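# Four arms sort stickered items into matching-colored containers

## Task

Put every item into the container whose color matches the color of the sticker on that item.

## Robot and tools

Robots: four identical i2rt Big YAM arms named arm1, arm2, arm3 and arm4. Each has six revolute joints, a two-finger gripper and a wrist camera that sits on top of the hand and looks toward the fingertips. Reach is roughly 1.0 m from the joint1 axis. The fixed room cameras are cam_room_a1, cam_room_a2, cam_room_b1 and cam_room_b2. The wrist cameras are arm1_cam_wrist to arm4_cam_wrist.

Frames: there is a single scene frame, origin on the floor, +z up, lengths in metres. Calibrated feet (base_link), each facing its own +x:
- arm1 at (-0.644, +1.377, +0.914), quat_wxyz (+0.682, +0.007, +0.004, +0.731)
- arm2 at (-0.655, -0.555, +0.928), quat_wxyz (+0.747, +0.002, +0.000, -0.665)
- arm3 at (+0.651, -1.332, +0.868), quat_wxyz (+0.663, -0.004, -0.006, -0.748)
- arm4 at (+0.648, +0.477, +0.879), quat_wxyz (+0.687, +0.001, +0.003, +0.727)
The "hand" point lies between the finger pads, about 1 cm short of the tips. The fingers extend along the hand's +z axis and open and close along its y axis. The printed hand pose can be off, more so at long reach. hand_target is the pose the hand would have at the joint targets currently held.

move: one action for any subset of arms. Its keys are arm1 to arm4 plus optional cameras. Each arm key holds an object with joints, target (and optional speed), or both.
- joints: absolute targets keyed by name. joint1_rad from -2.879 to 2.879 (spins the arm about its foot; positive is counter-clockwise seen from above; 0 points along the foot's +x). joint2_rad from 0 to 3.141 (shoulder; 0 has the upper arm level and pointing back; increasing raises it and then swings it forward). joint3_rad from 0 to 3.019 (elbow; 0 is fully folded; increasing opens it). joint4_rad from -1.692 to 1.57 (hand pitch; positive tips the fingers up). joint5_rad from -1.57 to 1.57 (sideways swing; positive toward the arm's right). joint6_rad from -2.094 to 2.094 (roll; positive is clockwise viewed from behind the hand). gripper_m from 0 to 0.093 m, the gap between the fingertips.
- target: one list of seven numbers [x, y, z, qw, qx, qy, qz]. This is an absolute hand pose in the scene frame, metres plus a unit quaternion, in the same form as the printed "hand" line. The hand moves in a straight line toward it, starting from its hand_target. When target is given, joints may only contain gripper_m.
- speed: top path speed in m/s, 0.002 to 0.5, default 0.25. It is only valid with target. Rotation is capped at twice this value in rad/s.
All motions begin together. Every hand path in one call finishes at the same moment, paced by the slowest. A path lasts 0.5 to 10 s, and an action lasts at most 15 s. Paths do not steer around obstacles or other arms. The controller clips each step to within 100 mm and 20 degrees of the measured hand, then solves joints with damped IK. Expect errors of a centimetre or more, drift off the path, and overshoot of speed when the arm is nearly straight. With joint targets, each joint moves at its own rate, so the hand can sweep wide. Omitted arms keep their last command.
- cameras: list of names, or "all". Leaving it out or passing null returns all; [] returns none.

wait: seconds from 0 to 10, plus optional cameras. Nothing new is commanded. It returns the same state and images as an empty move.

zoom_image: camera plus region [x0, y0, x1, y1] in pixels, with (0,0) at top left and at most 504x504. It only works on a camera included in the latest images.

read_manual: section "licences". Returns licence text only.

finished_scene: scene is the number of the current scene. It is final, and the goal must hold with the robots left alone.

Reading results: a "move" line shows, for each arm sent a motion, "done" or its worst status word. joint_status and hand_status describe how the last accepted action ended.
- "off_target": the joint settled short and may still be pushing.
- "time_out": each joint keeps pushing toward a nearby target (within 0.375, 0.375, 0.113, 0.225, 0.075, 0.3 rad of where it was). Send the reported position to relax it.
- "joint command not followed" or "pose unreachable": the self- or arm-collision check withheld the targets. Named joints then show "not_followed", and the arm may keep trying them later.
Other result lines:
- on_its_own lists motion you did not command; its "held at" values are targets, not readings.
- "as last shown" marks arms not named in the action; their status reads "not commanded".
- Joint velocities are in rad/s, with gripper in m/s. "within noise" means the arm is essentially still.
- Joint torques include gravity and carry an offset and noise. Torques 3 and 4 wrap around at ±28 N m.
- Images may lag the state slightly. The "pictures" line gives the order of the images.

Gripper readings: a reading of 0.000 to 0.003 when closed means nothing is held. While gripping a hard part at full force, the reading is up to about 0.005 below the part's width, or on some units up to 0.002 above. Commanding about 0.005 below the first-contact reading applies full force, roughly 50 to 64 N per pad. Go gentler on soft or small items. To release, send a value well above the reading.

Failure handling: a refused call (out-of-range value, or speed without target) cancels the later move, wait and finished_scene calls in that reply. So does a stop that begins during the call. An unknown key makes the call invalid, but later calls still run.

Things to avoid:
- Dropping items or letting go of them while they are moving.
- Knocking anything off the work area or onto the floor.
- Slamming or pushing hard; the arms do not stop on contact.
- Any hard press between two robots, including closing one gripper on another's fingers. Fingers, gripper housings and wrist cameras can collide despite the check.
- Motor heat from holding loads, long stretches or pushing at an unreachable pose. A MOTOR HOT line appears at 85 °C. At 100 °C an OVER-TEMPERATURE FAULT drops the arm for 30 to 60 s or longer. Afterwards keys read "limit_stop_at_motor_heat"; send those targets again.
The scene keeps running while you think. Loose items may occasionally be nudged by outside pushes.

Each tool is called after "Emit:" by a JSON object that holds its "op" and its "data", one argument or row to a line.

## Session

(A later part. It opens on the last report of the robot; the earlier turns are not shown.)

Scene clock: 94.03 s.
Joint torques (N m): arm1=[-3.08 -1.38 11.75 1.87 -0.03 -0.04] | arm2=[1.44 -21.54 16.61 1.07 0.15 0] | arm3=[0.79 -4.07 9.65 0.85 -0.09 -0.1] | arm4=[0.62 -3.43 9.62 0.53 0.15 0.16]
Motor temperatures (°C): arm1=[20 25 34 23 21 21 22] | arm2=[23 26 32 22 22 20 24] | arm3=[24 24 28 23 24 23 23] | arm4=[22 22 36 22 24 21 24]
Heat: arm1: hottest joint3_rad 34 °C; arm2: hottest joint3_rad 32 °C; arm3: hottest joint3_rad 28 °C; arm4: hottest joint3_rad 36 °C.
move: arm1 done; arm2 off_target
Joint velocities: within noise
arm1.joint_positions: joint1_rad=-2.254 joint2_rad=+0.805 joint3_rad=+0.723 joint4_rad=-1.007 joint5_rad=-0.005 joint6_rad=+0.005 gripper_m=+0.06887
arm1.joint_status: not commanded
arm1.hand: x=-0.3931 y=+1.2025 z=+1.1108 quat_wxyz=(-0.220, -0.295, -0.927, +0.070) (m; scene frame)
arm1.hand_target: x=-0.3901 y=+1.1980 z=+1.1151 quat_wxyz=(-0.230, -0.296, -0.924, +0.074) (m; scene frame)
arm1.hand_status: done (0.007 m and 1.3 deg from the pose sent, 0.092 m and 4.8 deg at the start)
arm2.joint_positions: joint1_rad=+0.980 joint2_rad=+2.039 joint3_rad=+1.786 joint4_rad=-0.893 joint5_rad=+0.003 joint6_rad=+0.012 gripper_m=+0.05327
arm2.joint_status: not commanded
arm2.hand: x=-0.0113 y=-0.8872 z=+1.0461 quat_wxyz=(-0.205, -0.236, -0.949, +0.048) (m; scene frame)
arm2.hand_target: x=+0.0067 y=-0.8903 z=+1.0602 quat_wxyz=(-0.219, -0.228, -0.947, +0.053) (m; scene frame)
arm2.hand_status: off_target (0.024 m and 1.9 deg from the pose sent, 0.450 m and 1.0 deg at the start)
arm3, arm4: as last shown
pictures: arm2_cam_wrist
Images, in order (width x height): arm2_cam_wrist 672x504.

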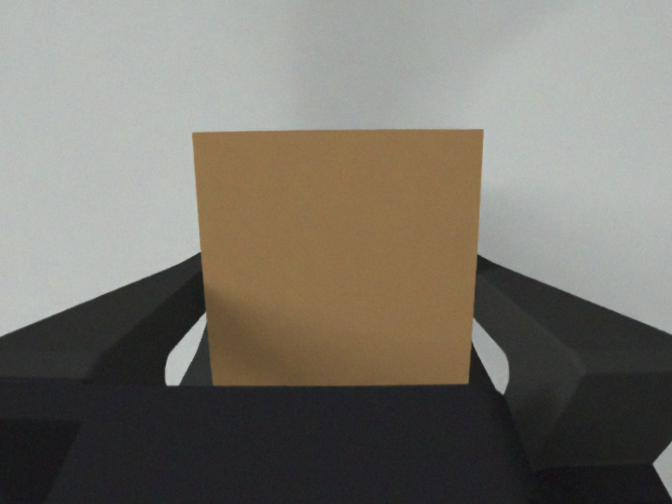

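Emit:
{"op": "move", "data": {
  "arm1": {"target": [0.010, 0.903, 1.068, 0.2304, 0.2959, 0.9241, -0.0738], "speed": 0.25},
  "arm2": {"target": [0.006, -0.891, 1.004, 0.2021, 0.2292, 0.9509, -0.0487], "speed": 0.1},
  "cameras": ["arm1_cam_wrist", "arm2_cam_wrist"]
}}

Emit:
{"op": "move", "data": {
  "arm1": {"target": [0.012, 0.898, 1.035, 0.2304, 0.2959, 0.9241, -0.0738], "speed": 0.1},
  "arm2": {"target": [0.006, -0.891, 0.992, 0.2021, 0.2292, 0.9509, -0.0487], "speed": 0.1},
  "cameras": ["arm1_cam_wrist", "arm2_cam_wrist"]
}}

Scene clock: 104.17 s.
Joint torques (N m): arm1=[-2.37 -20.07 17.62 0.77 -0.08 -0.06] | arm2=[1.38 -21.19 12.67 2.32 0.11 -0.02] | arm3=[0.62 -3.9 9.66 0.87 -0.07 -0.1] | arm4=[1.26 -3.6 9.73 0.61 0.12 0.13]
Motor temperatures (°C): arm1=[20 25 34 23 21 21 22] | arm2=[23 26 35 22 22 20 24] | arm3=[24 24 28 23 24 23 23] | arm4=[22 22 36 22 24 21 24]
Heat: arm1: hottest joint3_rad 34 °C; arm2: hottest joint3_rad 35 °C; arm3: hottest joint3_rad 28 °C; arm4: hottest joint3_rad 36 °C.
move: arm1 off_target; arm2 off_target
Joint velocities: within noise
arm1.joint_positions: joint1_rad=-2.259 joint2_rad=+2.206 joint3_rad=+2.110 joint4_rad=-1.025 joint5_rad=-0.009 joint6_rad=+0.001 gripper_m=+0.06887
arm1.joint_status: not commanded
arm1.hand: x=+0.0008 y=+0.9203 z=+1.0398 quat_wxyz=(-0.206, -0.296, -0.930, +0.065) (m; scene frame)
arm1.hand_target: x=+0.0082 y=+0.9041 z=+1.0685 quat_wxyz=(-0.231, -0.296, -0.924, +0.074) (m; scene frame)
arm1.hand_status: off_target (0.034 m and 3.1 deg from the pose sent, 0.504 m and 1.3 deg at the start)
arm2.joint_positions: joint1_rad=+0.980 joint2_rad=+2.084 joint3_rad=+1.786 joint4_rad=-0.857 joint5_rad=+0.003 joint6_rad=+0.012 gripper_m=+0.05327
arm2.joint_status: not commanded
arm2.hand: x=-0.0051 y=-0.8903 z=+1.0177 quat_wxyz=(-0.201, -0.236, -0.950, +0.047) (m; scene frame)
arm2.hand_target: x=+0.0052 y=-0.8907 z=+1.0040 quat_wxyz=(-0.202, -0.229, -0.951, +0.049) (m; scene frame)
arm2.hand_status: off_target (0.018 m and 0.9 deg from the pose sent, 0.046 m and 0.9 deg at the start)
arm3, arm4: as last shown
pictures: arm1_cam_wrist, arm2_cam_wrist
Images, in order (width x height): arm1_cam_wrist 672x504, arm2_cam_wrist 672x504.

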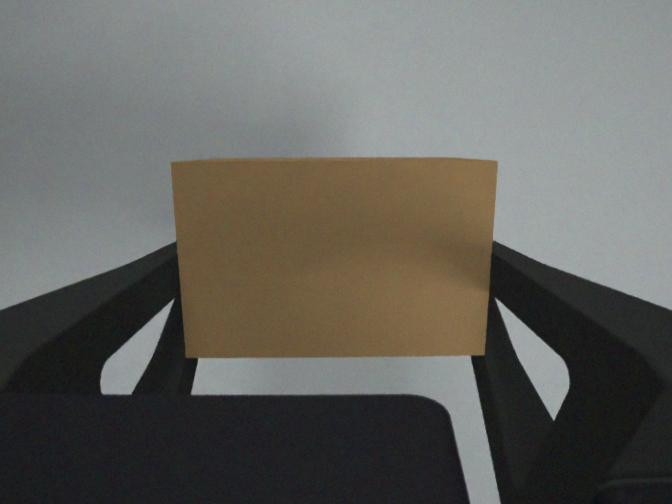

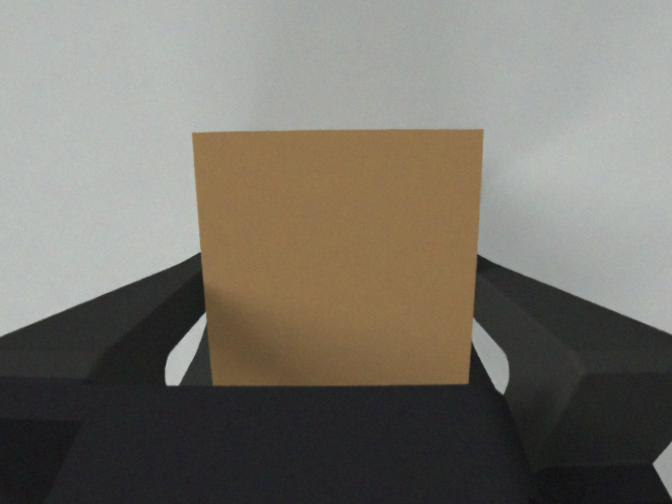

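Scene clock: 105.23 s.
Joint torques (N m): arm1=[-2.37 -20.66 14.54 1.87 -0.05 -0.08] | arm2=[1.38 -20.66 11.33 2.43 0.09 -0.03] | arm3=[0.67 -3.84 9.63 0.87 -0.08 -0.1] | arm4=[0.79 -3.43 9.74 0.53 0.14 0.14]
Motor temperatures (°C): arm1=[20 25 34 23 21 21 22] | arm2=[23 26 35 22 22 20 24] | arm3=[24 24 28 23 24 23 23] | arm4=[22 22 36 22 24 21 24]
Heat: arm1: hottest joint3_rad 34 °C; arm2: hottest joint3_rad 35 °C; arm3: hottest joint3_rad 28 °C; arm4: hottest joint3_rad 36 °C.
move: arm1 off_target; arm2 off_target
Joint velocities: within noise
arm1.joint_positions: joint1_rad=-2.263 joint2_rad=+2.233 joint3_rad=+2.110 joint4_rad=-0.990 joint5_rad=-0.011 joint6_rad=-0.002 gripper_m=+0.06887
arm1.joint_status: not commanded
arm1.hand: x=+0.0052 y=+0.9134 z=+1.0226 quat_wxyz=(-0.210, -0.296, -0.929, +0.066) (m; scene frame)
arm1.hand_target: x=+0.0111 y=+0.8986 z=+1.0353 quat_wxyz=(-0.230, -0.296, -0.924, +0.074) (m; scene frame)
arm1.hand_status: off_target (0.021 m and 2.6 deg from the pose sent, 0.025 m and 3.1 deg at the start)
arm2.joint_positions: joint1_rad=+0.980 joint2_rad=+2.088 joint3_rad=+1.786 joint4_rad=-0.833 joint5_rad=+0.003 joint6_rad=+0.012 gripper_m=+0.05327
arm2.joint_status: not commanded
arm2.hand: x=-0.0005 y=-0.8927 z=+1.0174 quat_wxyz=(-0.210, -0.236, -0.947, +0.049) (m; scene frame)
arm2.hand_target: x=+0.0048 y=-0.8905 z=+0.9923 quat_wxyz=(-0.202, -0.229, -0.951, +0.049) (m; scene frame)
arm2.hand_status: off_target (0.026 m and 1.3 deg from the pose sent, 0.028 m and 0.9 deg at the start)
arm3, arm4: as last shown
pictures: arm1_cam_wrist, arm2_cam_wrist
Images, in order (width x height): arm1_cam_wrist 672x504, arm2_cam_wrist 672x504.

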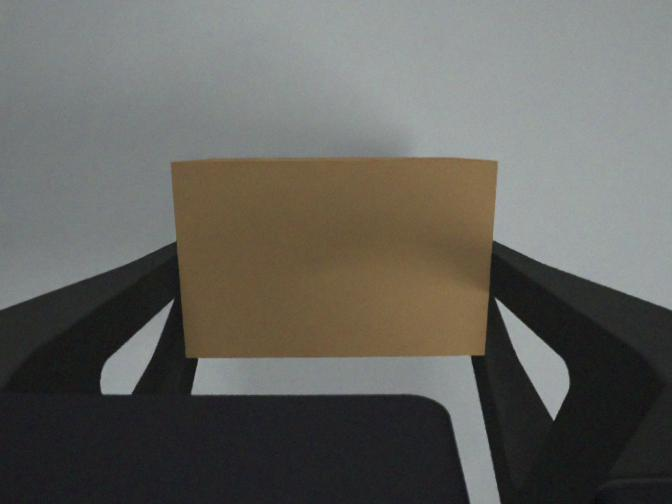

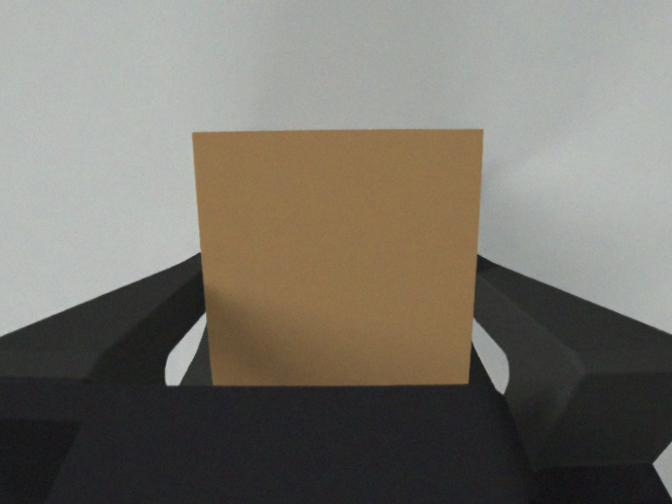

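Emit:
{"op": "move", "data": {
  "arm1": {"target": [0.012, 0.898, 1.018, 0.2304, 0.2959, 0.9241, -0.0738], "speed": 0.1},
  "arm2": {"target": [0.0, -0.8925, 1.017, 0.2110, 0.2350, 0.9475, -0.0495], "speed": 0.1},
  "cameras": []
}}

Emit:
{"op": "move", "data": {
  "arm1": {"target": [0.012, 0.898, 1.008, 0.2304, 0.2959, 0.9241, -0.0738], "speed": 0.1},
  "arm2": {"joints": {"gripper_m": 0.093}},
  "cameras": ["arm2_cam_wrist"]
}}

Scene clock: 111.37 s.
Joint torques (N m): arm1=[-3.02 -19.37 12.21 1.74 -0.07 -0.05] | arm2=[0.73 -24.12 10.89 1.74 0 0.05] | arm3=[0.73 -3.84 9.66 0.85 -0.08 -0.1] | arm4=[0.85 -3.9 9.63 0.64 0.14 0.16]
Motor temperatures (°C): arm1=[20 25 34 23 21 21 22] | arm2=[23 26 35 22 22 20 24] | arm3=[24 24 28 23 24 23 23] | arm4=[22 22 36 22 24 21 24]
Heat: arm1: hottest joint3_rad 34 °C; arm2: hottest joint3_rad 35 °C; arm3: hottest joint3_rad 28 °C; arm4: hottest joint3_rad 36 °C.
move: arm1 off_target; arm2 done
Joint velocities: within noise
arm1.joint_positions: joint1_rad=-2.263 joint2_rad=+2.237 joint3_rad=+2.110 joint4_rad=-0.953 joint5_rad=-0.011 joint6_rad=-0.002 gripper_m=+0.06887
arm1.joint_status: not commanded
arm1.hand: x=+0.0118 y=+0.9086 z=+1.0240 quat_wxyz=(-0.226, -0.295, -0.926, +0.071) (m; scene frame)
arm1.hand_target: x=+0.0117 y=+0.8982 z=+1.0182 quat_wxyz=(-0.230, -0.296, -0.924, +0.074) (m; scene frame)
arm1.hand_status: off_target (0.012 m and 0.7 deg from the pose sent, 0.017 m and 2.6 deg at the start)
arm2.joint_positions: joint1_rad=+0.980 joint2_rad=+2.088 joint3_rad=+1.786 joint4_rad=-0.833 joint5_rad=+0.003 joint6_rad=+0.012 gripper_m=+0.05327
arm2.joint_status: not commanded
arm2.hand: x=-0.0005 y=-0.8927 z=+1.0174 quat_wxyz=(-0.210, -0.236, -0.947, +0.049) (m; scene frame)
arm2.hand_target: x=-0.0001 y=-0.8926 z=+1.0170 quat_wxyz=(-0.211, -0.235, -0.948, +0.050) (m; scene frame)
arm2.hand_status: done (0.001 m and 0.1 deg from the pose sent, 0.001 m and 0.1 deg at the start)
arm3, arm4: as last shown
pictures: none
No camera images: "cameras" was empty.

Scene clock: 112.33 s.
Joint torques (N m): arm1=[-2.67 -19.55 11.54 1.73 -0.03 -0.04] | arm2=[0.79 -24 10.88 1.76 0.01 0.05] | arm3=[0.67 -3.96 9.65 0.88 -0.08 -0.11] | arm4=[0.79 -4.07 9.69 0.62 0.11 0.14]
Motor temperatures (°C): arm1=[20 25 34 23 21 21 22] | arm2=[23 26 35 22 22 20 24] | arm3=[24 24 28 23 24 23 23] | arm4=[22 22 36 22 24 21 24]
Heat: arm1: hottest joint3_rad 34 °C; arm2: hottest joint3_rad 35 °C; arm3: hottest joint3_rad 28 °C; arm4: hottest joint3_rad 36 °C.
move: arm1 off_target; arm2 done
Joint velocities: within noise
arm1.joint_positions: joint1_rad=-2.263 joint2_rad=+2.244 joint3_rad=+2.100 joint4_rad=-0.930 joint5_rad=-0.011 joint6_rad=-0.002 gripper_m=+0.06887
arm1.joint_status: not commanded
arm1.hand: x=+0.0132 y=+0.9075 z=+1.0155 quat_wxyz=(-0.228, -0.295, -0.925, +0.072) (m; scene frame)
arm1.hand_target: x=+0.0118 y=+0.8982 z=+1.0080 quat_wxyz=(-0.230, -0.296, -0.924, +0.074) (m; scene frame)
arm1.hand_status: off_target (0.012 m and 0.4 deg from the pose sent, 0.019 m and 0.7 deg at the start)
arm2.joint_positions: joint1_rad=+0.980 joint2_rad=+2.088 joint3_rad=+1.786 joint4_rad=-0.833 joint5_rad=+0.003 joint6_rad=+0.012 gripper_m=+0.09293
arm2.joint_status: all done
arm2.hand: x=-0.0005 y=-0.8927 z=+1.0174 quat_wxyz=(-0.210, -0.236, -0.947, +0.049) (m; scene frame)
arm2.hand_target: x=-0.0001 y=-0.8926 z=+1.0170 quat_wxyz=(-0.211, -0.235, -0.948, +0.050) (m; scene frame)
arm2.hand_status: not commanded
arm3, arm4: as last shown
pictures: arm2_cam_wrist
Images, in order (width x height): arm2_cam_wrist 672x504.

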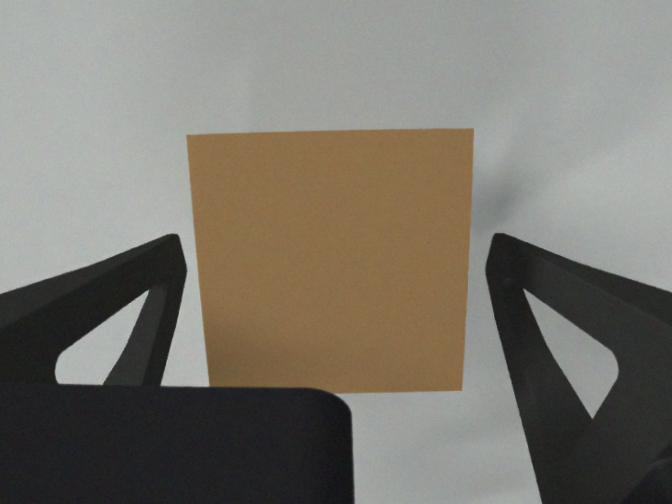

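Emit:
{"op": "move", "data": {
  "arm1": {"target": [0.012, 0.900, 1.000, 0.2304, 0.2959, 0.9241, -0.0738], "speed": 0.1},
  "arm2": {"target": [-0.032, -0.880, 1.09, 0.2187, 0.2283, 0.9473, -0.0527], "speed": 0.15},
  "cameras": ["arm1_cam_wrist", "arm2_cam_wrist"]
}}

Emit:
{"op": "move", "data": {
  "arm1": {"target": [0.0135, 0.906, 1.015, 0.2280, 0.2950, 0.9250, -0.0720], "speed": 0.1, "joints": {"gripper_m": 0.093}},
  "arm2": {"target": [-0.39, -0.69, 1.12, 0.2187, 0.2283, 0.9473, -0.0527], "speed": 0.3},
  "cameras": ["arm1_cam_wrist"]
}}

Scene clock: 120.83 s.
Joint torques (N m): arm1=[-2.84 -19.78 10.5 1.83 0.02 -0.03] | arm2=[0.38 -21.66 10.19 1.16 -0.13 -0.07] | arm3=[0.62 -4.07 9.61 0.85 -0.08 -0.1] | arm4=[1.08 -3.6 9.62 0.53 0.18 0.15]
Motor temperatures (°C): arm1=[20 25 34 23 21 21 22] | arm2=[23 27 34 22 22 20 24] | arm3=[24 24 28 23 24 23 23] | arm4=[22 22 37 22 24 21 24]
Heat: arm1: hottest joint3_rad 34 °C; arm2: hottest joint3_rad 34 °C; arm3: hottest joint3_rad 28 °C; arm4: hottest joint3_rad 37 °C.
move: arm1 off_target; arm2 off_target
Joint velocities: within noise
arm1.joint_positions: joint1_rad=-2.263 joint2_rad=+2.244 joint3_rad=+2.093 joint4_rad=-0.909 joint5_rad=-0.011 joint6_rad=-0.002 gripper_m=+0.06887
arm1.joint_status: not commanded
arm1.hand: x=+0.0154 y=+0.9060 z=+1.0144 quat_wxyz=(-0.234, -0.294, -0.924, +0.073) (m; scene frame)
arm1.hand_target: x=+0.0118 y=+0.9003 z=+1.0000 quat_wxyz=(-0.230, -0.296, -0.924, +0.074) (m; scene frame)
arm1.hand_status: off_target (0.016 m and 0.5 deg from the pose sent, 0.017 m and 0.4 deg at the start)
arm2.joint_positions: joint1_rad=+0.980 joint2_rad=+1.929 joint3_rad=+1.748 joint4_rad=-0.902 joint5_rad=+0.003 joint6_rad=+0.008 gripper_m=+0.09293
arm2.joint_status: not commanded
arm2.hand: x=-0.0249 y=-0.8805 z=+1.1037 quat_wxyz=(-0.235, -0.232, -0.942, +0.056) (m; scene frame)
arm2.hand_target: x=-0.0320 y=-0.8800 z=+1.0902 quat_wxyz=(-0.219, -0.228, -0.947, +0.053) (m; scene frame)
arm2.hand_status: off_target (0.015 m and 2.1 deg from the pose sent, 0.080 m and 1.4 deg at the start)
arm3, arm4: as last shown
pictures: arm1_cam_wrist, arm2_cam_wrist
Images, in order (width x height): arm1_cam_wrist 672x504, arm2_cam_wrist 672x504.

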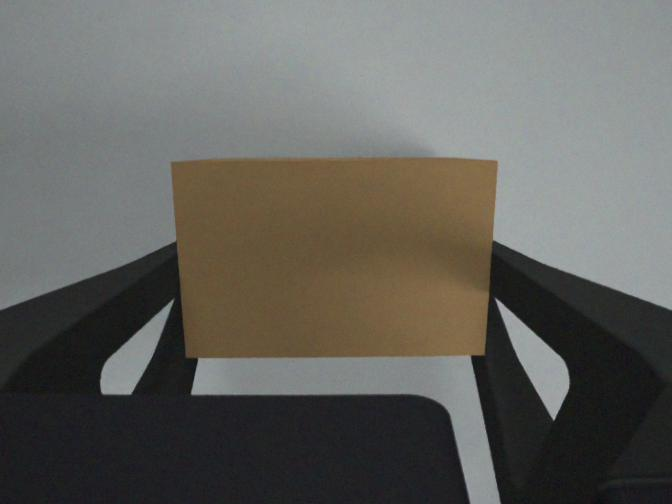

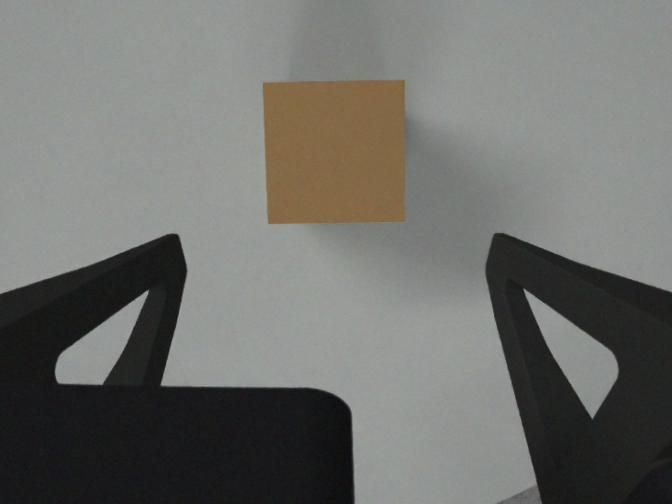

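Scene clock: 122.87 s.
Joint torques (N m): arm1=[-2.2 -20.89 13.09 0.72 0.02 0.01] | arm2=[1.55 -3.31 10.56 1.17 0.15 0.06] | arm3=[0.73 -3.9 9.62 0.88 -0.08 -0.1] | arm4=[1.14 -3.6 9.62 0.64 0.15 0.12]
Motor temperatures (°C): arm1=[20 25 34 23 21 21 22] | arm2=[23 27 34 22 22 20 24] | arm3=[24 24 28 23 24 23 23] | arm4=[22 22 37 22 24 21 24]
Heat: arm1: hottest joint3_rad 34 °C; arm2: hottest joint3_rad 34 °C; arm3: hottest joint3_rad 28 °C; arm4: hottest joint3_rad 37 °C.
move: arm1 done; arm2 off_target
Joint velocities: within noise
arm1.joint_positions: joint1_rad=-2.263 joint2_rad=+2.244 joint3_rad=+2.082 joint4_rad=-0.921 joint5_rad=-0.011 joint6_rad=-0.002 gripper_m=+0.09296
arm1.joint_status: all done
arm1.hand: x=+0.0110 y=+0.9092 z=+1.0080 quat_wxyz=(-0.224, -0.295, -0.926, +0.070) (m; scene frame)
arm1.hand_target: x=+0.0134 y=+0.9061 z=+1.0149 quat_wxyz=(-0.228, -0.295, -0.925, +0.072) (m; scene frame)
arm1.hand_status: done (0.008 m and 0.5 deg from the pose sent, 0.002 m and 0.8 deg at the start)
arm2.joint_positions: joint1_rad=+0.982 joint2_rad=+0.800 joint3_rad=+0.720 joint4_rad=-1.003 joint5_rad=+0.005 joint6_rad=+0.008 gripper_m=+0.09293
arm2.joint_status: not commanded
arm2.hand: x=-0.3864 y=-0.6946 z=+1.1300 quat_wxyz=(-0.235, -0.232, -0.942, +0.056) (m; scene frame)
arm2.hand_target: x=-0.3901 y=-0.6901 z=+1.1202 quat_wxyz=(-0.219, -0.228, -0.947, +0.053) (m; scene frame)
arm2.hand_status: off_target (0.012 m and 2.0 deg from the pose sent, 0.412 m and 2.1 deg at the start)
arm3.joint_positions: joint1_rad=-2.038 joint2_rad=+0.804 joint3_rad=+0.900 joint4_rad=-1.157 joint5_rad=+0.002 joint6_rad=+0.005 gripper_m=+0.09402
arm3.joint_status: not commanded
arm3.hand: x=+0.3949 y=-1.1562 z=+1.1373 quat_wxyz=(+0.067, -0.926, +0.285, +0.239) (m; scene frame)
arm3.hand_target: x=+0.3971 y=-1.1549 z=+1.1378 quat_wxyz=(+0.068, -0.925, +0.286, +0.239) (m; scene frame)
arm3.hand_status: not commanded
arm4.joint_positions: joint1_rad=+0.888 joint2_rad=+0.802 joint3_rad=+0.893 joint4_rad=-1.153 joint5_rad=-0.001 joint6_rad=-0.011 gripper_m=+0.09402
arm4.joint_status: not commanded
arm4.hand: x=+0.4001 y=+0.6586 z=+1.1494 quat_wxyz=(-0.076, +0.922, -0.294, -0.241) (m; scene frame)
arm4.hand_target: x=+0.4004 y=+0.6581 z=+1.1528 quat_wxyz=(-0.075, +0.920, -0.298, -0.242) (m; scene frame)
arm4.hand_status: not commanded
pictures: arm1_cam_wrist
Images, in order (width x height): arm1_cam_wrist 672x504.

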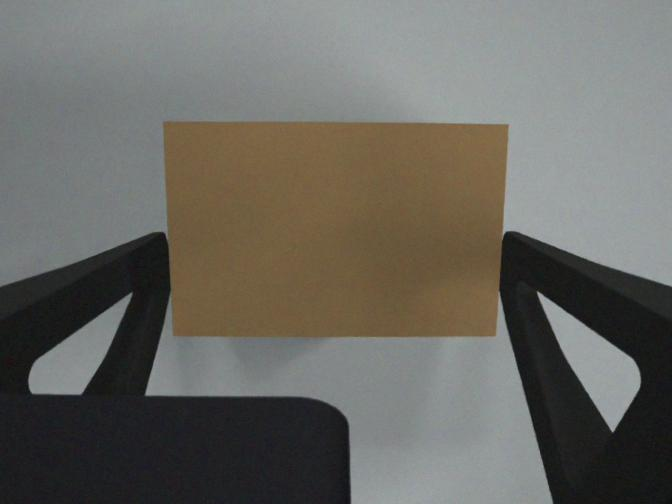

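Emit:
{"op": "move", "data": {
  "arm1": {"target": [-0.022, 0.929, 1.09, 0.2304, 0.2959, 0.9241, -0.0738], "speed": 0.15},
  "arm3": {"target": [0.052, -0.918, 1.115, 0.0565, -0.9435, 0.2265, 0.2352], "speed": 0.3},
  "cameras": ["arm3_cam_wrist"]
}}

Emit:
{"op": "move", "data": {
  "arm1": {"target": [-0.39, 1.198, 1.13, 0.2304, 0.2959, 0.9241, -0.0738], "speed": 0.3},
  "arm4": {"target": [0.058, 0.896, 1.112, 0.0738, -0.9241, 0.2959, 0.2304], "speed": 0.3},
  "cameras": ["arm4_cam_wrist"]
}}

Scene clock: 136.60 s.
Joint torques (N m): arm1=[-1.85 -21.89 11.17 0.77 0.09 0] | arm2=[1.55 -3.31 10.52 1.14 0.15 0.07] | arm3=[0.5 -22.77 14.27 0.47 -0.13 -0.13] | arm4=[0.73 -3.25 9.61 0.53 0.13 0.11]
Motor temperatures (°C): arm1=[20 25 33 23 21 21 22] | arm2=[23 26 34 22 22 20 23] | arm3=[24 24 29 23 24 23 23] | arm4=[22 22 37 22 24 21 24]
Heat: arm1: hottest joint3_rad 33 °C; arm2: hottest joint3_rad 34 °C; arm3: hottest joint3_rad 29 °C; arm4: hottest joint3_rad 37 °C.
move: arm1 off_target; arm3 off_target
Joint velocities: within noise
arm1.joint_positions: joint1_rad=-2.263 joint2_rad=+2.103 joint3_rad=+2.006 joint4_rad=-0.988 joint5_rad=-0.011 joint6_rad=-0.002 gripper_m=+0.09296
arm1.joint_status: not commanded
arm1.hand: x=-0.0173 y=+0.9300 z=+1.0709 quat_wxyz=(-0.223, -0.295, -0.926, +0.070) (m; scene frame)
arm1.hand_target: x=-0.0219 y=+0.9290 z=+1.0898 quat_wxyz=(-0.230, -0.296, -0.924, +0.074) (m; scene frame)
arm1.hand_status: off_target (0.020 m and 1.0 deg from the pose sent, 0.090 m and 0.8 deg at the start)
arm2, arm4: as last shown
arm3.joint_positions: joint1_rad=-2.049 joint2_rad=+1.948 joint3_rad=+1.932 joint4_rad=-1.104 joint5_rad=-0.054 joint6_rad=-0.123 gripper_m=+0.09402
arm3.joint_status: not commanded
arm3.hand: x=+0.0566 y=-0.9337 z=+1.0916 quat_wxyz=(+0.048, -0.949, +0.225, +0.216) (m; scene frame)
arm3.hand_target: x=+0.0532 y=-0.9187 z=+1.1149 quat_wxyz=(+0.057, -0.943, +0.227, +0.235) (m; scene frame)
arm3.hand_status: off_target (0.029 m and 2.5 deg from the pose sent, 0.418 m and 7.1 deg at the start)
pictures: arm3_cam_wrist
Images, in order (width x height): arm3_cam_wrist 672x504.

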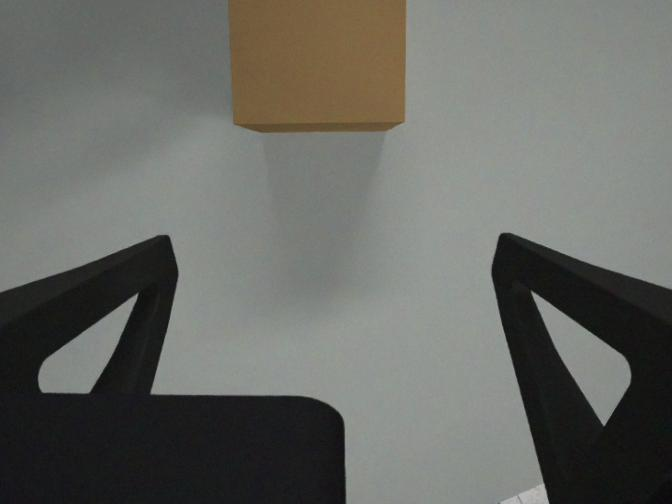

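Scene clock: 138.90 s.
Joint torques (N m): arm1=[-1.79 0.09 11.67 0.94 0.1 0.1] | arm2=[1.49 -3.49 10.56 1.14 0.16 0.06] | arm3=[0.38 -22.65 14.27 0.5 -0.12 -0.12] | arm4=[1.9 -21.66 12.9 0.29 0.21 0.13]
Motor temperatures (°C): arm1=[20 25 34 23 21 21 22] | arm2=[23 26 34 22 22 20 23] | arm3=[24 24 29 23 24 23 23] | arm4=[22 22 37 22 24 21 24]
Heat: arm1: hottest joint3_rad 34 °C; arm2: hottest joint3_rad 34 °C; arm3: hottest joint3_rad 29 °C; arm4: hottest joint3_rad 37 °C.
move: arm1 done; arm4 off_target
Joint velocities: within noise
arm1.joint_positions: joint1_rad=-2.263 joint2_rad=+0.793 joint3_rad=+0.761 joint4_rad=-1.022 joint5_rad=-0.010 joint6_rad=-0.002 gripper_m=+0.09296
arm1.joint_status: not commanded
arm1.hand: x=-0.3897 y=+1.1979 z=+1.1319 quat_wxyz=(-0.237, -0.294, -0.923, +0.076) (m; scene frame)
arm1.hand_target: x=-0.3900 y=+1.1981 z=+1.1300 quat_wxyz=(-0.230, -0.296, -0.924, +0.074) (m; scene frame)
arm1.hand_status: done (0.002 m and 0.9 deg from the pose sent, 0.463 m and 1.0 deg at the start)
arm2, arm3: as last shown
arm4.joint_positions: joint1_rad=+0.893 joint2_rad=+1.937 joint3_rad=+1.875 joint4_rad=-1.050 joint5_rad=+0.004 joint6_rad=-0.009 gripper_m=+0.09402
arm4.joint_status: not commanded
arm4.hand: x=+0.0713 y=+0.8928 z=+1.0963 quat_wxyz=(-0.070, +0.928, -0.294, -0.218) (m; scene frame)
arm4.hand_target: x=+0.0589 y=+0.8955 z=+1.1118 quat_wxyz=(-0.074, +0.924, -0.296, -0.231) (m; scene frame)
arm4.hand_status: off_target (0.021 m and 1.6 deg from the pose sent, 0.418 m and 1.3 deg at the start)
pictures: arm4_cam_wrist
Images, in order (width x height): arm4_cam_wrist 672x504.

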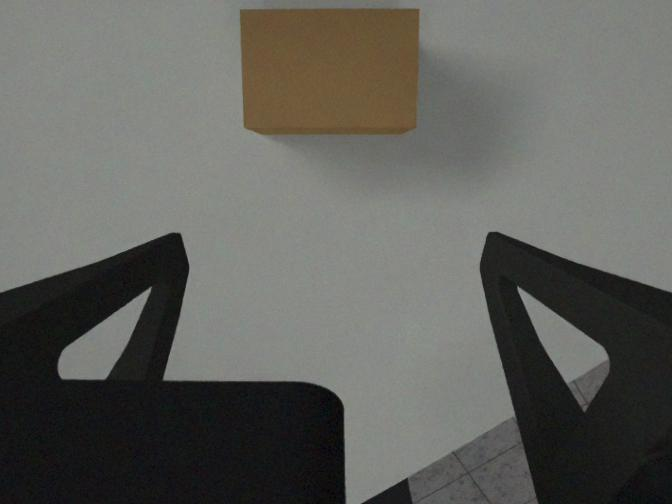

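Emit:
{"op": "move", "data": {
  "arm3": {"target": [-0.0196, -0.909, 1.046, 0.0565, -0.9435, 0.2265, 0.2352], "speed": 0.12},
  "arm4": {"target": [0.012, 0.932, 1.048, 0.0738, -0.9241, 0.2959, 0.2304], "speed": 0.12},
  "cameras": ["arm3_cam_wrist", "arm4_cam_wrist"]
}}

Scene clock: 159.60 s.
Joint torques (N m): arm1=[-1.55 0.09 11.89 0.95 0.1 0.07] | arm2=[1.55 -3.37 10.51 1.18 0.15 0.07] | arm3=[2.14 -24.7 14.24 1.18 0.09 0.02] | arm4=[1.14 -23.71 12.89 1.22 0.13 0.11]
Motor temperatures (°C): arm1=[20 25 35 23 21 21 22] | arm2=[23 26 33 22 22 20 23] | arm3=[24 25 31 23 24 23 23] | arm4=[22 23 41 22 24 21 24]
Heat: arm1: hottest joint3_rad 35 °C; arm2: hottest joint3_rad 33 °C; arm3: hottest joint3_rad 31 °C; arm4: hottest joint3_rad 41 °C.
move: arm3 off_target; arm4 off_target
Joint velocities: within noise
arm1, arm2: as last shown
arm3.joint_positions: joint1_rad=-2.027 joint2_rad=+2.152 joint3_rad=+2.100 joint4_rad=-1.073 joint5_rad=-0.038 joint6_rad=-0.097 gripper_m=+0.09402
arm3.joint_status: not commanded
arm3.hand: x=-0.0013 y=-0.9123 z=+1.0291 quat_wxyz=(+0.049, -0.949, +0.229, +0.213) (m; scene frame)
arm3.hand_target: x=-0.0183 y=-0.9098 z=+1.0464 quat_wxyz=(+0.057, -0.943, +0.227, +0.236) (m; scene frame)
arm3.hand_status: off_target (0.025 m and 2.8 deg from the pose sent, 0.092 m and 2.5 deg at the start)
arm4.joint_positions: joint1_rad=+0.893 joint2_rad=+2.119 joint3_rad=+2.020 joint4_rad=-1.026 joint5_rad=+0.004 joint6_rad=-0.009 gripper_m=+0.09402
arm4.joint_status: not commanded
arm4.hand: x=+0.0286 y=+0.9230 z=+1.0390 quat_wxyz=(-0.068, +0.930, -0.295, -0.211) (m; scene frame)
arm4.hand_target: x=+0.0131 y=+0.9313 z=+1.0483 quat_wxyz=(-0.074, +0.924, -0.296, -0.231) (m; scene frame)
arm4.hand_status: off_target (0.021 m and 2.4 deg from the pose sent, 0.086 m and 1.6 deg at the start)
pictures: arm3_cam_wrist, arm4_cam_wrist
Images, in order (width x height): arm3_cam_wrist 672x504, arm4_cam_wrist 672x504.

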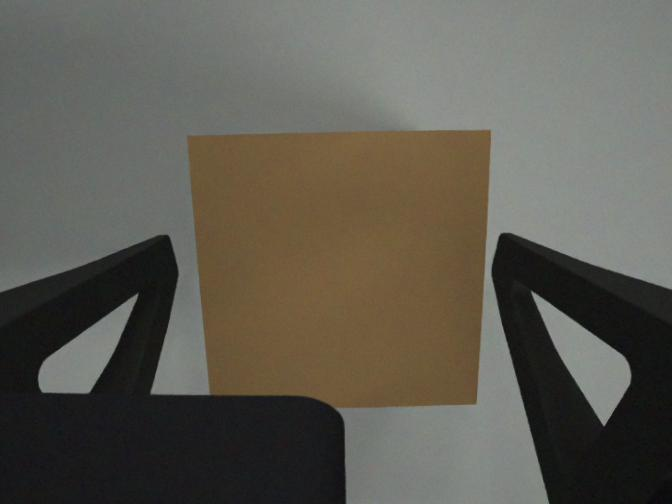

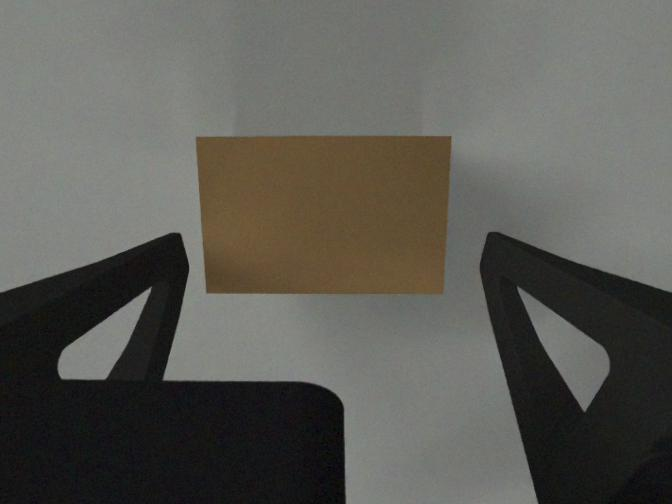

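Emit:
{"op": "move", "data": {
  "arm3": {"joints": {"gripper_m": 0.042}},
  "arm4": {"target": [0.005, 0.932, 1.012, 0.0738, -0.9241, 0.2959, 0.2304], "speed": 0.12},
  "cameras": ["arm3_cam_wrist", "arm4_cam_wrist"]
}}

Scene clock: 167.13 s.
Joint torques (N m): arm1=[-1.44 0.26 11.6 0.72 0.12 0.07] | arm2=[1.49 -3.43 10.54 1.16 0.15 0.07] | arm3=[2.02 -24.82 14.19 1.2 0.05 0.01] | arm4=[1.85 -23.82 10.17 1.31 0.17 0.17]
Motor temperatures (°C): arm1=[20 25 36 23 21 21 22] | arm2=[23 25 33 22 22 20 23] | arm3=[24 25 32 23 24 23 23] | arm4=[22 23 42 22 24 21 24]
Heat: arm1: hottest joint3_rad 36 °C; arm2: hottest joint3_rad 33 °C; arm3: hottest joint3_rad 32 °C; arm4: hottest joint3_rad 42 °C.
move: arm3 off_target; arm4 off_target
Joint velocities: within noise
arm1, arm2: as last shown
arm3.joint_positions: joint1_rad=-2.027 joint2_rad=+2.152 joint3_rad=+2.100 joint4_rad=-1.073 joint5_rad=-0.037 joint6_rad=-0.096 gripper_m=+0.05319
arm3.joint_status: gripper_m off_target (ended at +0.05321, target +0.04200)
arm3.hand: x=-0.0012 y=-0.9122 z=+1.0291 quat_wxyz=(+0.050, -0.949, +0.229, +0.213) (m; scene frame)
arm3.hand_target: x=-0.0184 y=-0.9099 z=+1.0464 quat_wxyz=(+0.056, -0.943, +0.227, +0.236) (m; scene frame)
arm3.hand_status: not commanded
arm4.joint_positions: joint1_rad=+0.894 joint2_rad=+2.149 joint3_rad=+2.020 joint4_rad=-0.958 joint5_rad=+0.005 joint6_rad=-0.009 gripper_m=+0.09402
arm4.joint_status: not commanded
arm4.hand: x=+0.0155 y=+0.9315 z=+1.0242 quat_wxyz=(-0.074, +0.925, -0.293, -0.229) (m; scene frame)
arm4.hand_target: x=+0.0054 y=+0.9315 z=+1.0120 quat_wxyz=(-0.074, +0.924, -0.296, -0.231) (m; scene frame)
arm4.hand_status: off_target (0.016 m and 0.4 deg from the pose sent, 0.037 m and 2.4 deg at the start)
pictures: arm3_cam_wrist, arm4_cam_wrist
Images, in order (width x height): arm3_cam_wrist 672x504, arm4_cam_wrist 672x504.

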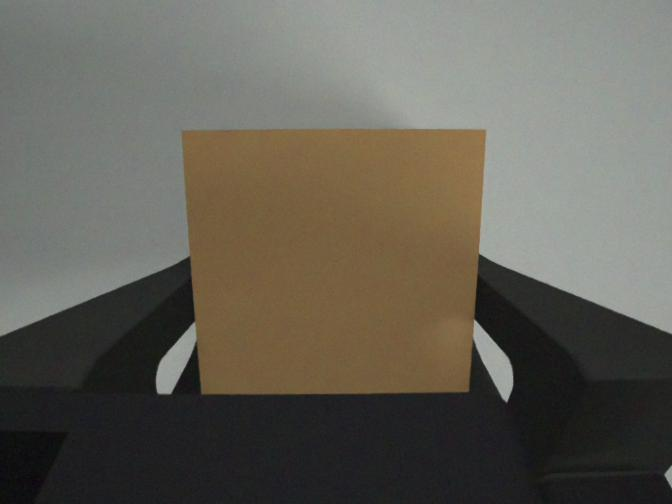

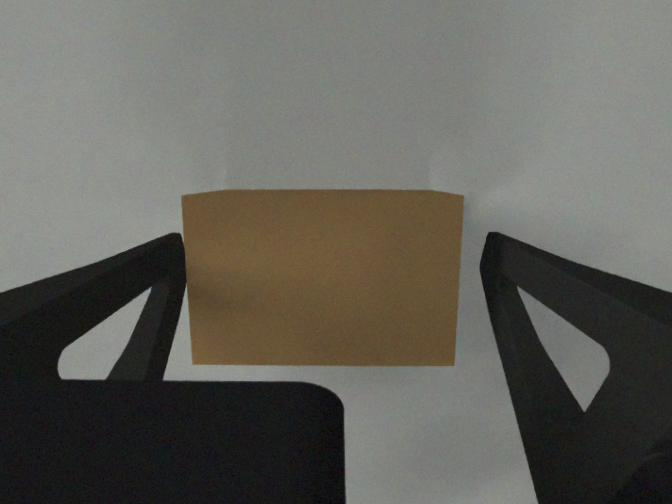

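Emit:
{"op": "move", "data": {
  "arm3": {"target": [0.022, -0.928, 1.12, 0.0565, -0.9435, 0.2265, 0.2352], "speed": 0.15},
  "arm4": {"target": [0.006, 0.928, 0.998, 0.0738, -0.9241, 0.2959, 0.2304], "speed": 0.1},
  "cameras": ["arm3_cam_wrist", "arm4_cam_wrist"]
}}

Scene clock: 178.77 s.
Joint torques (N m): arm1=[-2.43 -0.15 11.63 0.87 0.06 0.04] | arm2=[1.55 -3.43 10.54 1.16 0.16 0.07] | arm3=[1.61 -24.06 10.41 0.68 -0.09 -0.06] | arm4=[1.32 -24.23 8.99 1.31 0.22 0.2]
Motor temperatures (°C): arm1=[20 25 36 23 21 21 22] | arm2=[23 25 33 22 22 20 23] | arm3=[24 25 33 23 24 23 24] | arm4=[22 25 41 22 24 21 24]
Heat: arm1: hottest joint3_rad 36 °C; arm2: hottest joint3_rad 33 °C; arm3: hottest joint3_rad 33 °C; arm4: hottest joint3_rad 41 °C.
move: arm3 done; arm4 off_target
Joint velocities: within noise
arm1, arm2: as last shown
arm3.joint_positions: joint1_rad=-2.027 joint2_rad=+2.019 joint3_rad=+2.100 joint4_rad=-1.158 joint5_rad=-0.037 joint6_rad=-0.096 gripper_m=+0.05318
arm3.joint_status: not commanded
arm3.hand: x=+0.0236 y=-0.9271 z=+1.1184 quat_wxyz=(+0.057, -0.943, +0.228, +0.235) (m; scene frame)
arm3.hand_target: x=+0.0221 y=-0.9280 z=+1.1200 quat_wxyz=(+0.056, -0.943, +0.227, +0.235) (m; scene frame)
arm3.hand_status: done (0.002 m and 0.2 deg from the pose sent, 0.095 m and 2.8 deg at the start)
arm4.joint_positions: joint1_rad=+0.898 joint2_rad=+2.149 joint3_rad=+1.995 joint4_rad=-0.921 joint5_rad=+0.007 joint6_rad=-0.006 gripper_m=+0.09402
arm4.joint_status: not commanded
arm4.hand: x=+0.0126 y=+0.9300 z=+1.0163 quat_wxyz=(-0.076, +0.924, -0.292, -0.235) (m; scene frame)
arm4.hand_target: x=+0.0065 y=+0.9276 z=+0.9981 quat_wxyz=(-0.074, +0.924, -0.296, -0.230) (m; scene frame)
arm4.hand_status: off_target (0.020 m and 0.7 deg from the pose sent, 0.028 m and 0.4 deg at the start)
pictures: arm3_cam_wrist, arm4_cam_wrist
Images, in order (width x height): arm3_cam_wrist 672x504, arm4_cam_wrist 672x504.

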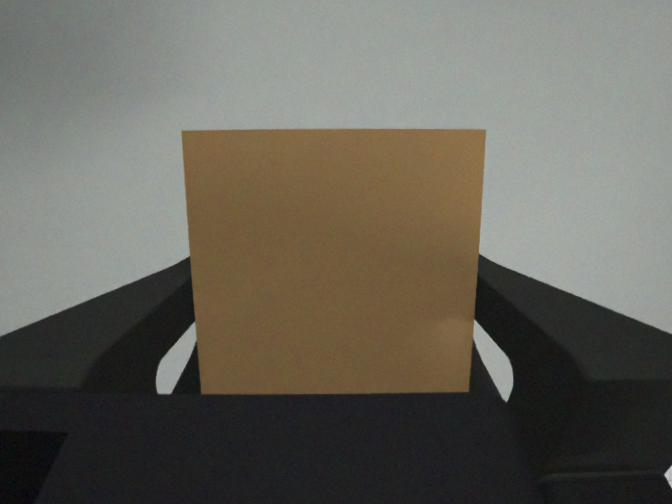

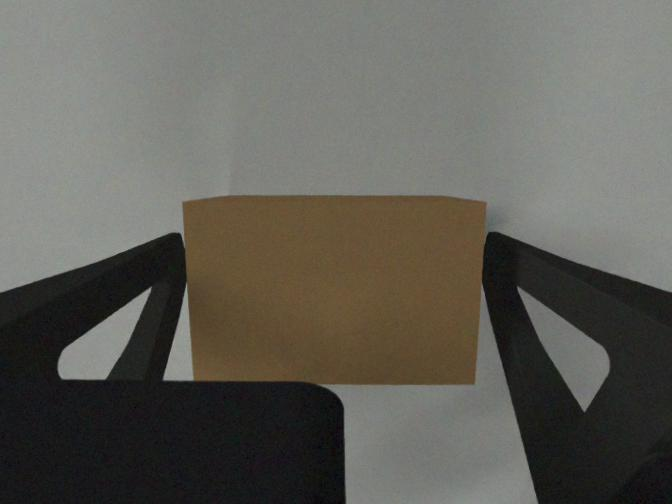

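Emit:
{"op": "move", "data": {
  "arm3": {"target": [0.395, -1.157, 1.14, 0.0565, -0.9435, 0.2265, 0.2352], "speed": 0.3},
  "arm4": {"joints": {"gripper_m": 0.06}},
  "cameras": ["arm4_cam_wrist"]
}}

Emit:
{"op": "move", "data": {
  "arm4": {"target": [0.03, 0.917, 1.10, 0.0738, -0.9241, 0.2959, 0.2304], "speed": 0.15},
  "cameras": []
}}

Emit:
{"op": "move", "data": {
  "arm4": {"target": [0.395, 0.655, 1.14, 0.0738, -0.9241, 0.2959, 0.2304], "speed": 0.3},
  "cameras": ["arm4_cam_wrist"]
}}

Scene clock: 184.87 s.
Joint torques (N m): arm1=[-1.79 0.15 11.74 0.84 0.1 0.07] | arm2=[1.44 -3.49 10.51 1.16 0.15 0.08] | arm3=[0.38 -3.19 9.42 0.8 -0.14 -0.11] | arm4=[1.67 -23.59 8.98 1.39 0.19 0.17]
Motor temperatures (°C): arm1=[20 25 36 23 21 21 22] | arm2=[23 25 33 22 22 20 23] | arm3=[24 26 33 23 24 23 24] | arm4=[22 26 39 22 24 21 25]
Heat: arm1: hottest joint3_rad 36 °C; arm2: hottest joint3_rad 33 °C; arm3: hottest joint3_rad 33 °C; arm4: hottest joint3_rad 39 °C.
move: arm3 done; arm4 off_target
Joint velocities: within noise
arm1, arm2: as last shown
arm3.joint_positions: joint1_rad=-2.057 joint2_rad=+0.808 joint3_rad=+0.919 joint4_rad=-1.176 joint5_rad=-0.059 joint6_rad=-0.130 gripper_m=+0.05318
arm3.joint_status: not commanded
arm3.hand: x=+0.3922 y=-1.1600 z=+1.1439 quat_wxyz=(+0.057, -0.943, +0.223, +0.242) (m; scene frame)
arm3.hand_target: x=+0.3949 y=-1.1571 z=+1.1402 quat_wxyz=(+0.056, -0.943, +0.227, +0.235) (m; scene frame)
arm3.hand_status: done (0.006 m and 0.9 deg from the pose sent, 0.437 m and 0.2 deg at the start)
arm4.joint_positions: joint1_rad=+0.899 joint2_rad=+2.149 joint3_rad=+1.995 joint4_rad=-0.921 joint5_rad=+0.007 joint6_rad=-0.006 gripper_m=+0.06917
arm4.joint_status: gripper_m off_target (ended at +0.06919, target +0.06000)
arm4.hand: x=+0.0124 y=+0.9297 z=+1.0163 quat_wxyz=(-0.076, +0.924, -0.292, -0.235) (m; scene frame)
arm4.hand_target: x=+0.0065 y=+0.9275 z=+0.9980 quat_wxyz=(-0.074, +0.924, -0.296, -0.230) (m; scene frame)
arm4.hand_status: not commanded
pictures: arm4_cam_wrist
Images, in order (width x height): arm4_cam_wrist 672x504.

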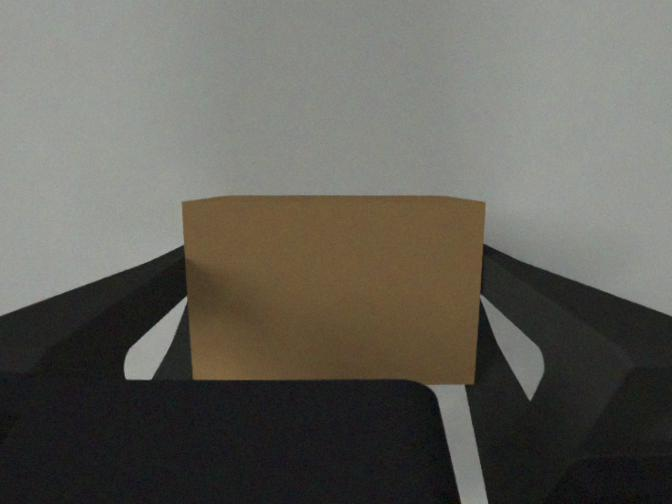

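Scene clock: 186.37 s.
Joint torques (N m): arm1=[-1.2 -0.15 11.77 0.98 0.07 0.07] | arm2=[1.44 -3.37 10.52 1.17 0.15 0.07] | arm3=[0.32 -3.08 9.42 0.76 -0.12 -0.13] | arm4=[1.08 -26.17 12.74 0.27 0.08 0.11]
Motor temperatures (°C): arm1=[20 25 36 23 21 21 21] | arm2=[23 25 33 22 22 20 23] | arm3=[24 26 33 23 24 23 24] | arm4=[22 26 39 22 24 21 25]
Heat: arm1: hottest joint3_rad 36 °C; arm2: hottest joint3_rad 33 °C; arm3: hottest joint3_rad 33 °C; arm4: hottest joint3_rad 39 °C.
move: arm4 off_target
Joint velocities: within noise
arm1, arm2, arm3: as last shown
arm3.hand: x=+0.3922 y=-1.1600 z=+1.1439 quat_wxyz=(+0.058, -0.943, +0.223, +0.242) (m; scene frame)
arm4.joint_positions: joint1_rad=+0.899 joint2_rad=+2.073 joint3_rad=+2.021 joint4_rad=-1.083 joint5_rad=+0.007 joint6_rad=-0.006 gripper_m=+0.06917
arm4.joint_status: not commanded
arm4.hand: x=+0.0384 y=+0.9117 z=+1.0672 quat_wxyz=(-0.067, +0.931, -0.294, -0.206) (m; scene frame)
arm4.hand_target: x=+0.0311 y=+0.9160 z=+1.1000 quat_wxyz=(-0.074, +0.924, -0.296, -0.231) (m; scene frame)
arm4.hand_status: off_target (0.034 m and 3.0 deg from the pose sent, 0.086 m and 0.7 deg at the start)
pictures: none
No camera images: "cameras" was empty.

Scene clock: 188.53 s.
Joint torques (N m): arm1=[-1.85 0.38 11.84 0.84 0.11 0.04] | arm2=[1.49 -3.37 10.55 1.16 0.16 0.07] | arm3=[0.38 -3.19 9.39 0.77 -0.13 -0.11] | arm4=[1.38 -2.49 9.39 0.49 0.21 0.18]
Motor temperatures (°C): arm1=[20 25 36 23 21 21 21] | arm2=[23 25 33 22 22 20 23] | arm3=[24 26 33 23 24 23 24] | arm4=[22 26 39 22 24 21 25]
Heat: arm1: hottest joint3_rad 36 °C; arm2: hottest joint3_rad 33 °C; arm3: hottest joint3_rad 33 °C; arm4: hottest joint3_rad 39 °C.
move: arm4 done
Joint velocities: within noise
arm1, arm3: as last shown
arm2.joint_positions: joint1_rad=+0.982 joint2_rad=+0.800 joint3_rad=+0.720 joint4_rad=-1.003 joint5_rad=+0.005 joint6_rad=+0.008 gripper_m=+0.09293
arm2.joint_status: not commanded
arm2.hand: x=-0.3864 y=-0.6946 z=+1.1300 quat_wxyz=(-0.235, -0.232, -0.942, +0.056) (m; scene frame)
arm2.hand_target: x=-0.3901 y=-0.6901 z=+1.1202 quat_wxyz=(-0.219, -0.228, -0.947, +0.053) (m; scene frame)
arm2.hand_status: not commanded
arm4.joint_positions: joint1_rad=+0.908 joint2_rad=+0.809 joint3_rad=+0.879 joint4_rad=-1.136 joint5_rad=+0.012 joint6_rad=+0.003 gripper_m=+0.06917
arm4.joint_status: not commanded
arm4.hand: x=+0.3960 y=+0.6567 z=+1.1427 quat_wxyz=(-0.077, +0.923, -0.292, -0.238) (m; scene frame)
arm4.hand_target: x=+0.3951 y=+0.6550 z=+1.1399 quat_wxyz=(-0.074, +0.924, -0.296, -0.230) (m; scene frame)
arm4.hand_status: done (0.003 m and 1.1 deg from the pose sent, 0.445 m and 3.0 deg at the start)
pictures: arm4_cam_wrist
Images, in order (width x height): arm4_cam_wrist 672x504.

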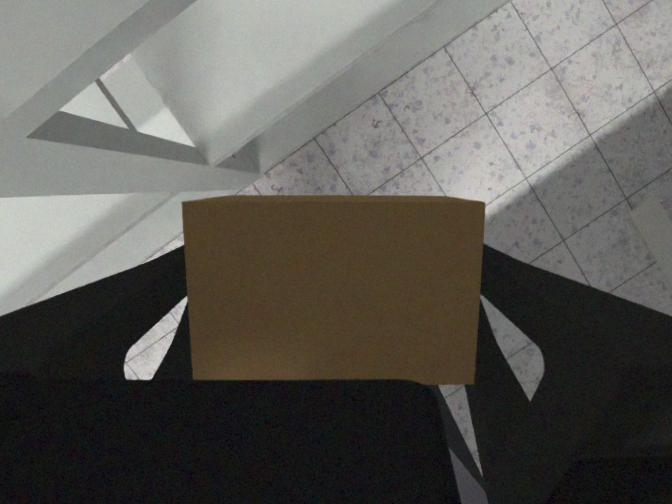

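Emit:
{"op": "move", "data": {
  "arm3": {"joints": {"joint1_rad": 0.939, "joint5_rad": 0, "joint6_rad": 0}},
  "arm4": {"joints": {"joint1_rad": -1.107, "joint5_rad": 0, "joint6_rad": 0}},
  "cameras": ["arm3_cam_wrist"]
}}

Emit:
{"op": "move", "data": {
  "arm3": {"target": [1.11, -1.762, 0.94, 0.2251, 0.3556, 0.9028, -0.0887], "speed": 0.3},
  "arm4": {"target": [1.102, 0.736, 0.90, 0.2337, -0.2511, 0.9372, 0.0626], "speed": 0.3},
  "cameras": ["arm3_cam_wrist", "arm4_cam_wrist"]
}}

Scene clock: 224.70 s.
Joint torques (N m): arm1=[-1.61 -0.67 11.71 0.66 0.11 0.05] | arm2=[1.55 -3.31 10.55 1.11 0.15 0.07] | arm3=[1.96 -3.43 9.39 0.85 0.11 0.02] | arm4=[0.67 -3.49 9.28 0.51 0.03 0.03]
Motor temperatures (°C): arm1=[20 24 36 23 21 21 21] | arm2=[23 25 33 22 22 20 23] | arm3=[24 25 31 23 24 23 24] | arm4=[22 24 35 22 24 21 26]
Heat: arm1: hottest joint3_rad 36 °C; arm2: hottest joint3_rad 33 °C; arm3: hottest joint3_rad 31 °C; arm4: hottest joint3_rad 35 °C.
move: arm3 done; arm4 done
Joint velocities: within noise
arm1, arm2: as last shown
arm3.joint_positions: joint1_rad=+0.930 joint2_rad=+0.816 joint3_rad=+0.919 joint4_rad=-1.176 joint5_rad=-0.002 joint6_rad=-0.007 gripper_m=+0.05318
arm3.joint_status: all done
arm3.hand: x=+0.8744 y=-1.5414 z=+1.1470 quat_wxyz=(-0.232, -0.355, -0.900, +0.097) (m; scene frame)
arm3.hand_target: x=+0.8748 y=-1.5383 z=+1.1457 quat_wxyz=(-0.230, -0.355, -0.901, +0.096) (m; scene frame)
arm3.hand_status: not commanded
arm4.joint_positions: joint1_rad=-1.105 joint2_rad=+0.814 joint3_rad=+0.879 joint4_rad=-1.136 joint5_rad=+0.001 joint6_rad=+0.003 gripper_m=+0.06919
arm4.joint_status: all done
arm4.hand: x=+0.9184 y=+0.6324 z=+1.1390 quat_wxyz=(-0.236, +0.249, -0.937, -0.063) (m; scene frame)
arm4.hand_target: x=+0.9178 y=+0.6317 z=+1.1375 quat_wxyz=(-0.230, +0.250, -0.939, -0.061) (m; scene frame)
arm4.hand_status: not commanded
pictures: arm3_cam_wrist
Images, in order (width x height): arm3_cam_wrist 672x504.

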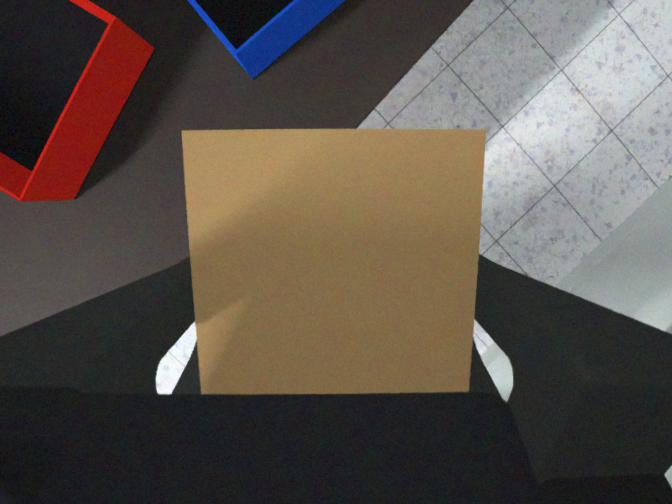

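Scene clock: 226.73 s.
Joint torques (N m): arm1=[-1.73 0.15 11.82 0.84 0.11 0.08] | arm2=[1.49 -3.25 10.51 1.18 0.16 0.08] | arm3=[1.61 -19.43 12.16 1.28 -0.06 0.01] | arm4=[0.97 -14.39 9.54 1.25 -0.07 -0.05]
Motor temperatures (°C): arm1=[20 24 36 23 21 21 21] | arm2=[23 25 33 22 22 20 23] | arm3=[24 25 32 23 24 23 24] | arm4=[22 24 35 22 24 21 26]
Heat: arm1: hottest joint3_rad 36 °C; arm2: hottest joint3_rad 33 °C; arm3: hottest joint3_rad 32 °C; arm4: hottest joint3_rad 35 °C.
move: arm3 off_target; arm4 off_target
Joint velocities: within noise
arm1.joint_positions: joint1_rad=-2.263 joint2_rad=+0.793 joint3_rad=+0.761 joint4_rad=-1.022 joint5_rad=-0.010 joint6_rad=-0.002 gripper_m=+0.09296
arm1.joint_status: not commanded
arm1.hand: x=-0.3897 y=+1.1979 z=+1.1319 quat_wxyz=(-0.237, -0.294, -0.923, +0.076) (m; scene frame)
arm1.hand_target: x=-0.3900 y=+1.1981 z=+1.1300 quat_wxyz=(-0.230, -0.296, -0.924, +0.074) (m; scene frame)
arm1.hand_status: not commanded
arm2: as last shown
arm3.joint_positions: joint1_rad=+0.930 joint2_rad=+1.840 joint3_rad=+1.253 joint4_rad=-0.572 joint5_rad=-0.009 joint6_rad=-0.007 gripper_m=+0.05318
arm3.joint_status: not commanded
arm3.hand: x=+1.0891 y=-1.7475 z=+0.9142 quat_wxyz=(-0.194, -0.359, -0.910, +0.079) (m; scene frame)
arm3.hand_target: x=+1.1089 y=-1.7608 z=+0.9409 quat_wxyz=(-0.225, -0.355, -0.903, +0.089) (m; scene frame)
arm3.hand_status: off_target (0.036 m and 3.8 deg from the pose sent, 0.383 m and 1.3 deg at the start)
arm4.joint_positions: joint1_rad=-1.105 joint2_rad=+1.658 joint3_rad=+0.872 joint4_rad=-0.345 joint5_rad=+0.001 joint6_rad=+0.003 gripper_m=+0.06919
arm4.joint_status: not commanded
arm4.hand: x=+1.0791 y=+0.7248 z=+0.8854 quat_wxyz=(-0.208, +0.251, -0.944, -0.055) (m; scene frame)
arm4.hand_target: x=+1.1010 y=+0.7353 z=+0.9009 quat_wxyz=(-0.234, +0.251, -0.937, -0.062) (m; scene frame)
arm4.hand_status: off_target (0.029 m and 3.1 deg from the pose sent, 0.319 m and 0.4 deg at the start)
pictures: arm3_cam_wrist, arm4_cam_wrist
Images, in order (width x height): arm3_cam_wrist 672x504, arm4_cam_wrist 672x504.

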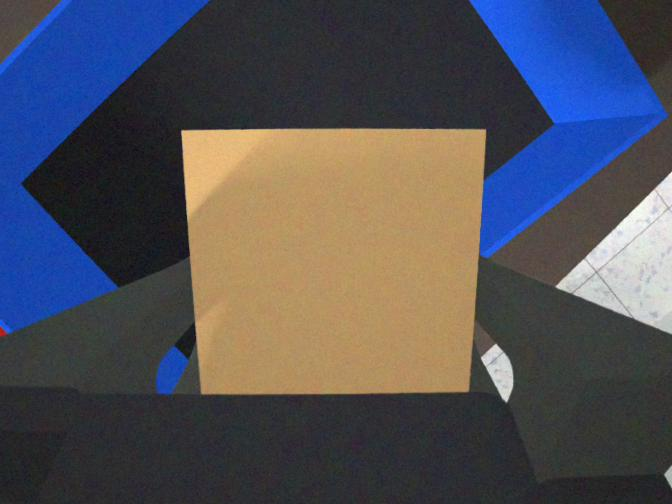

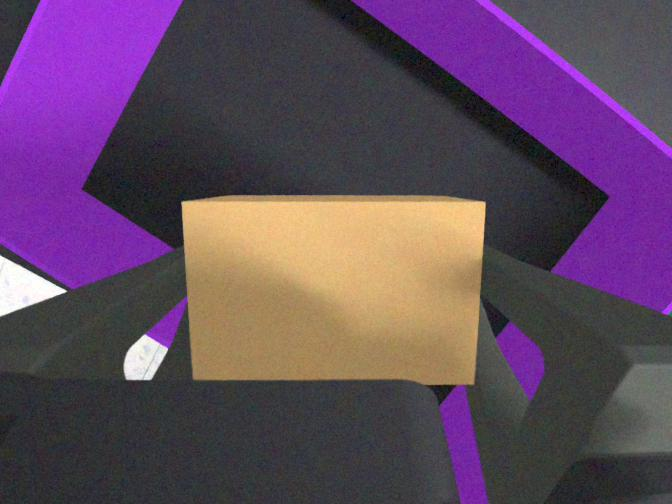

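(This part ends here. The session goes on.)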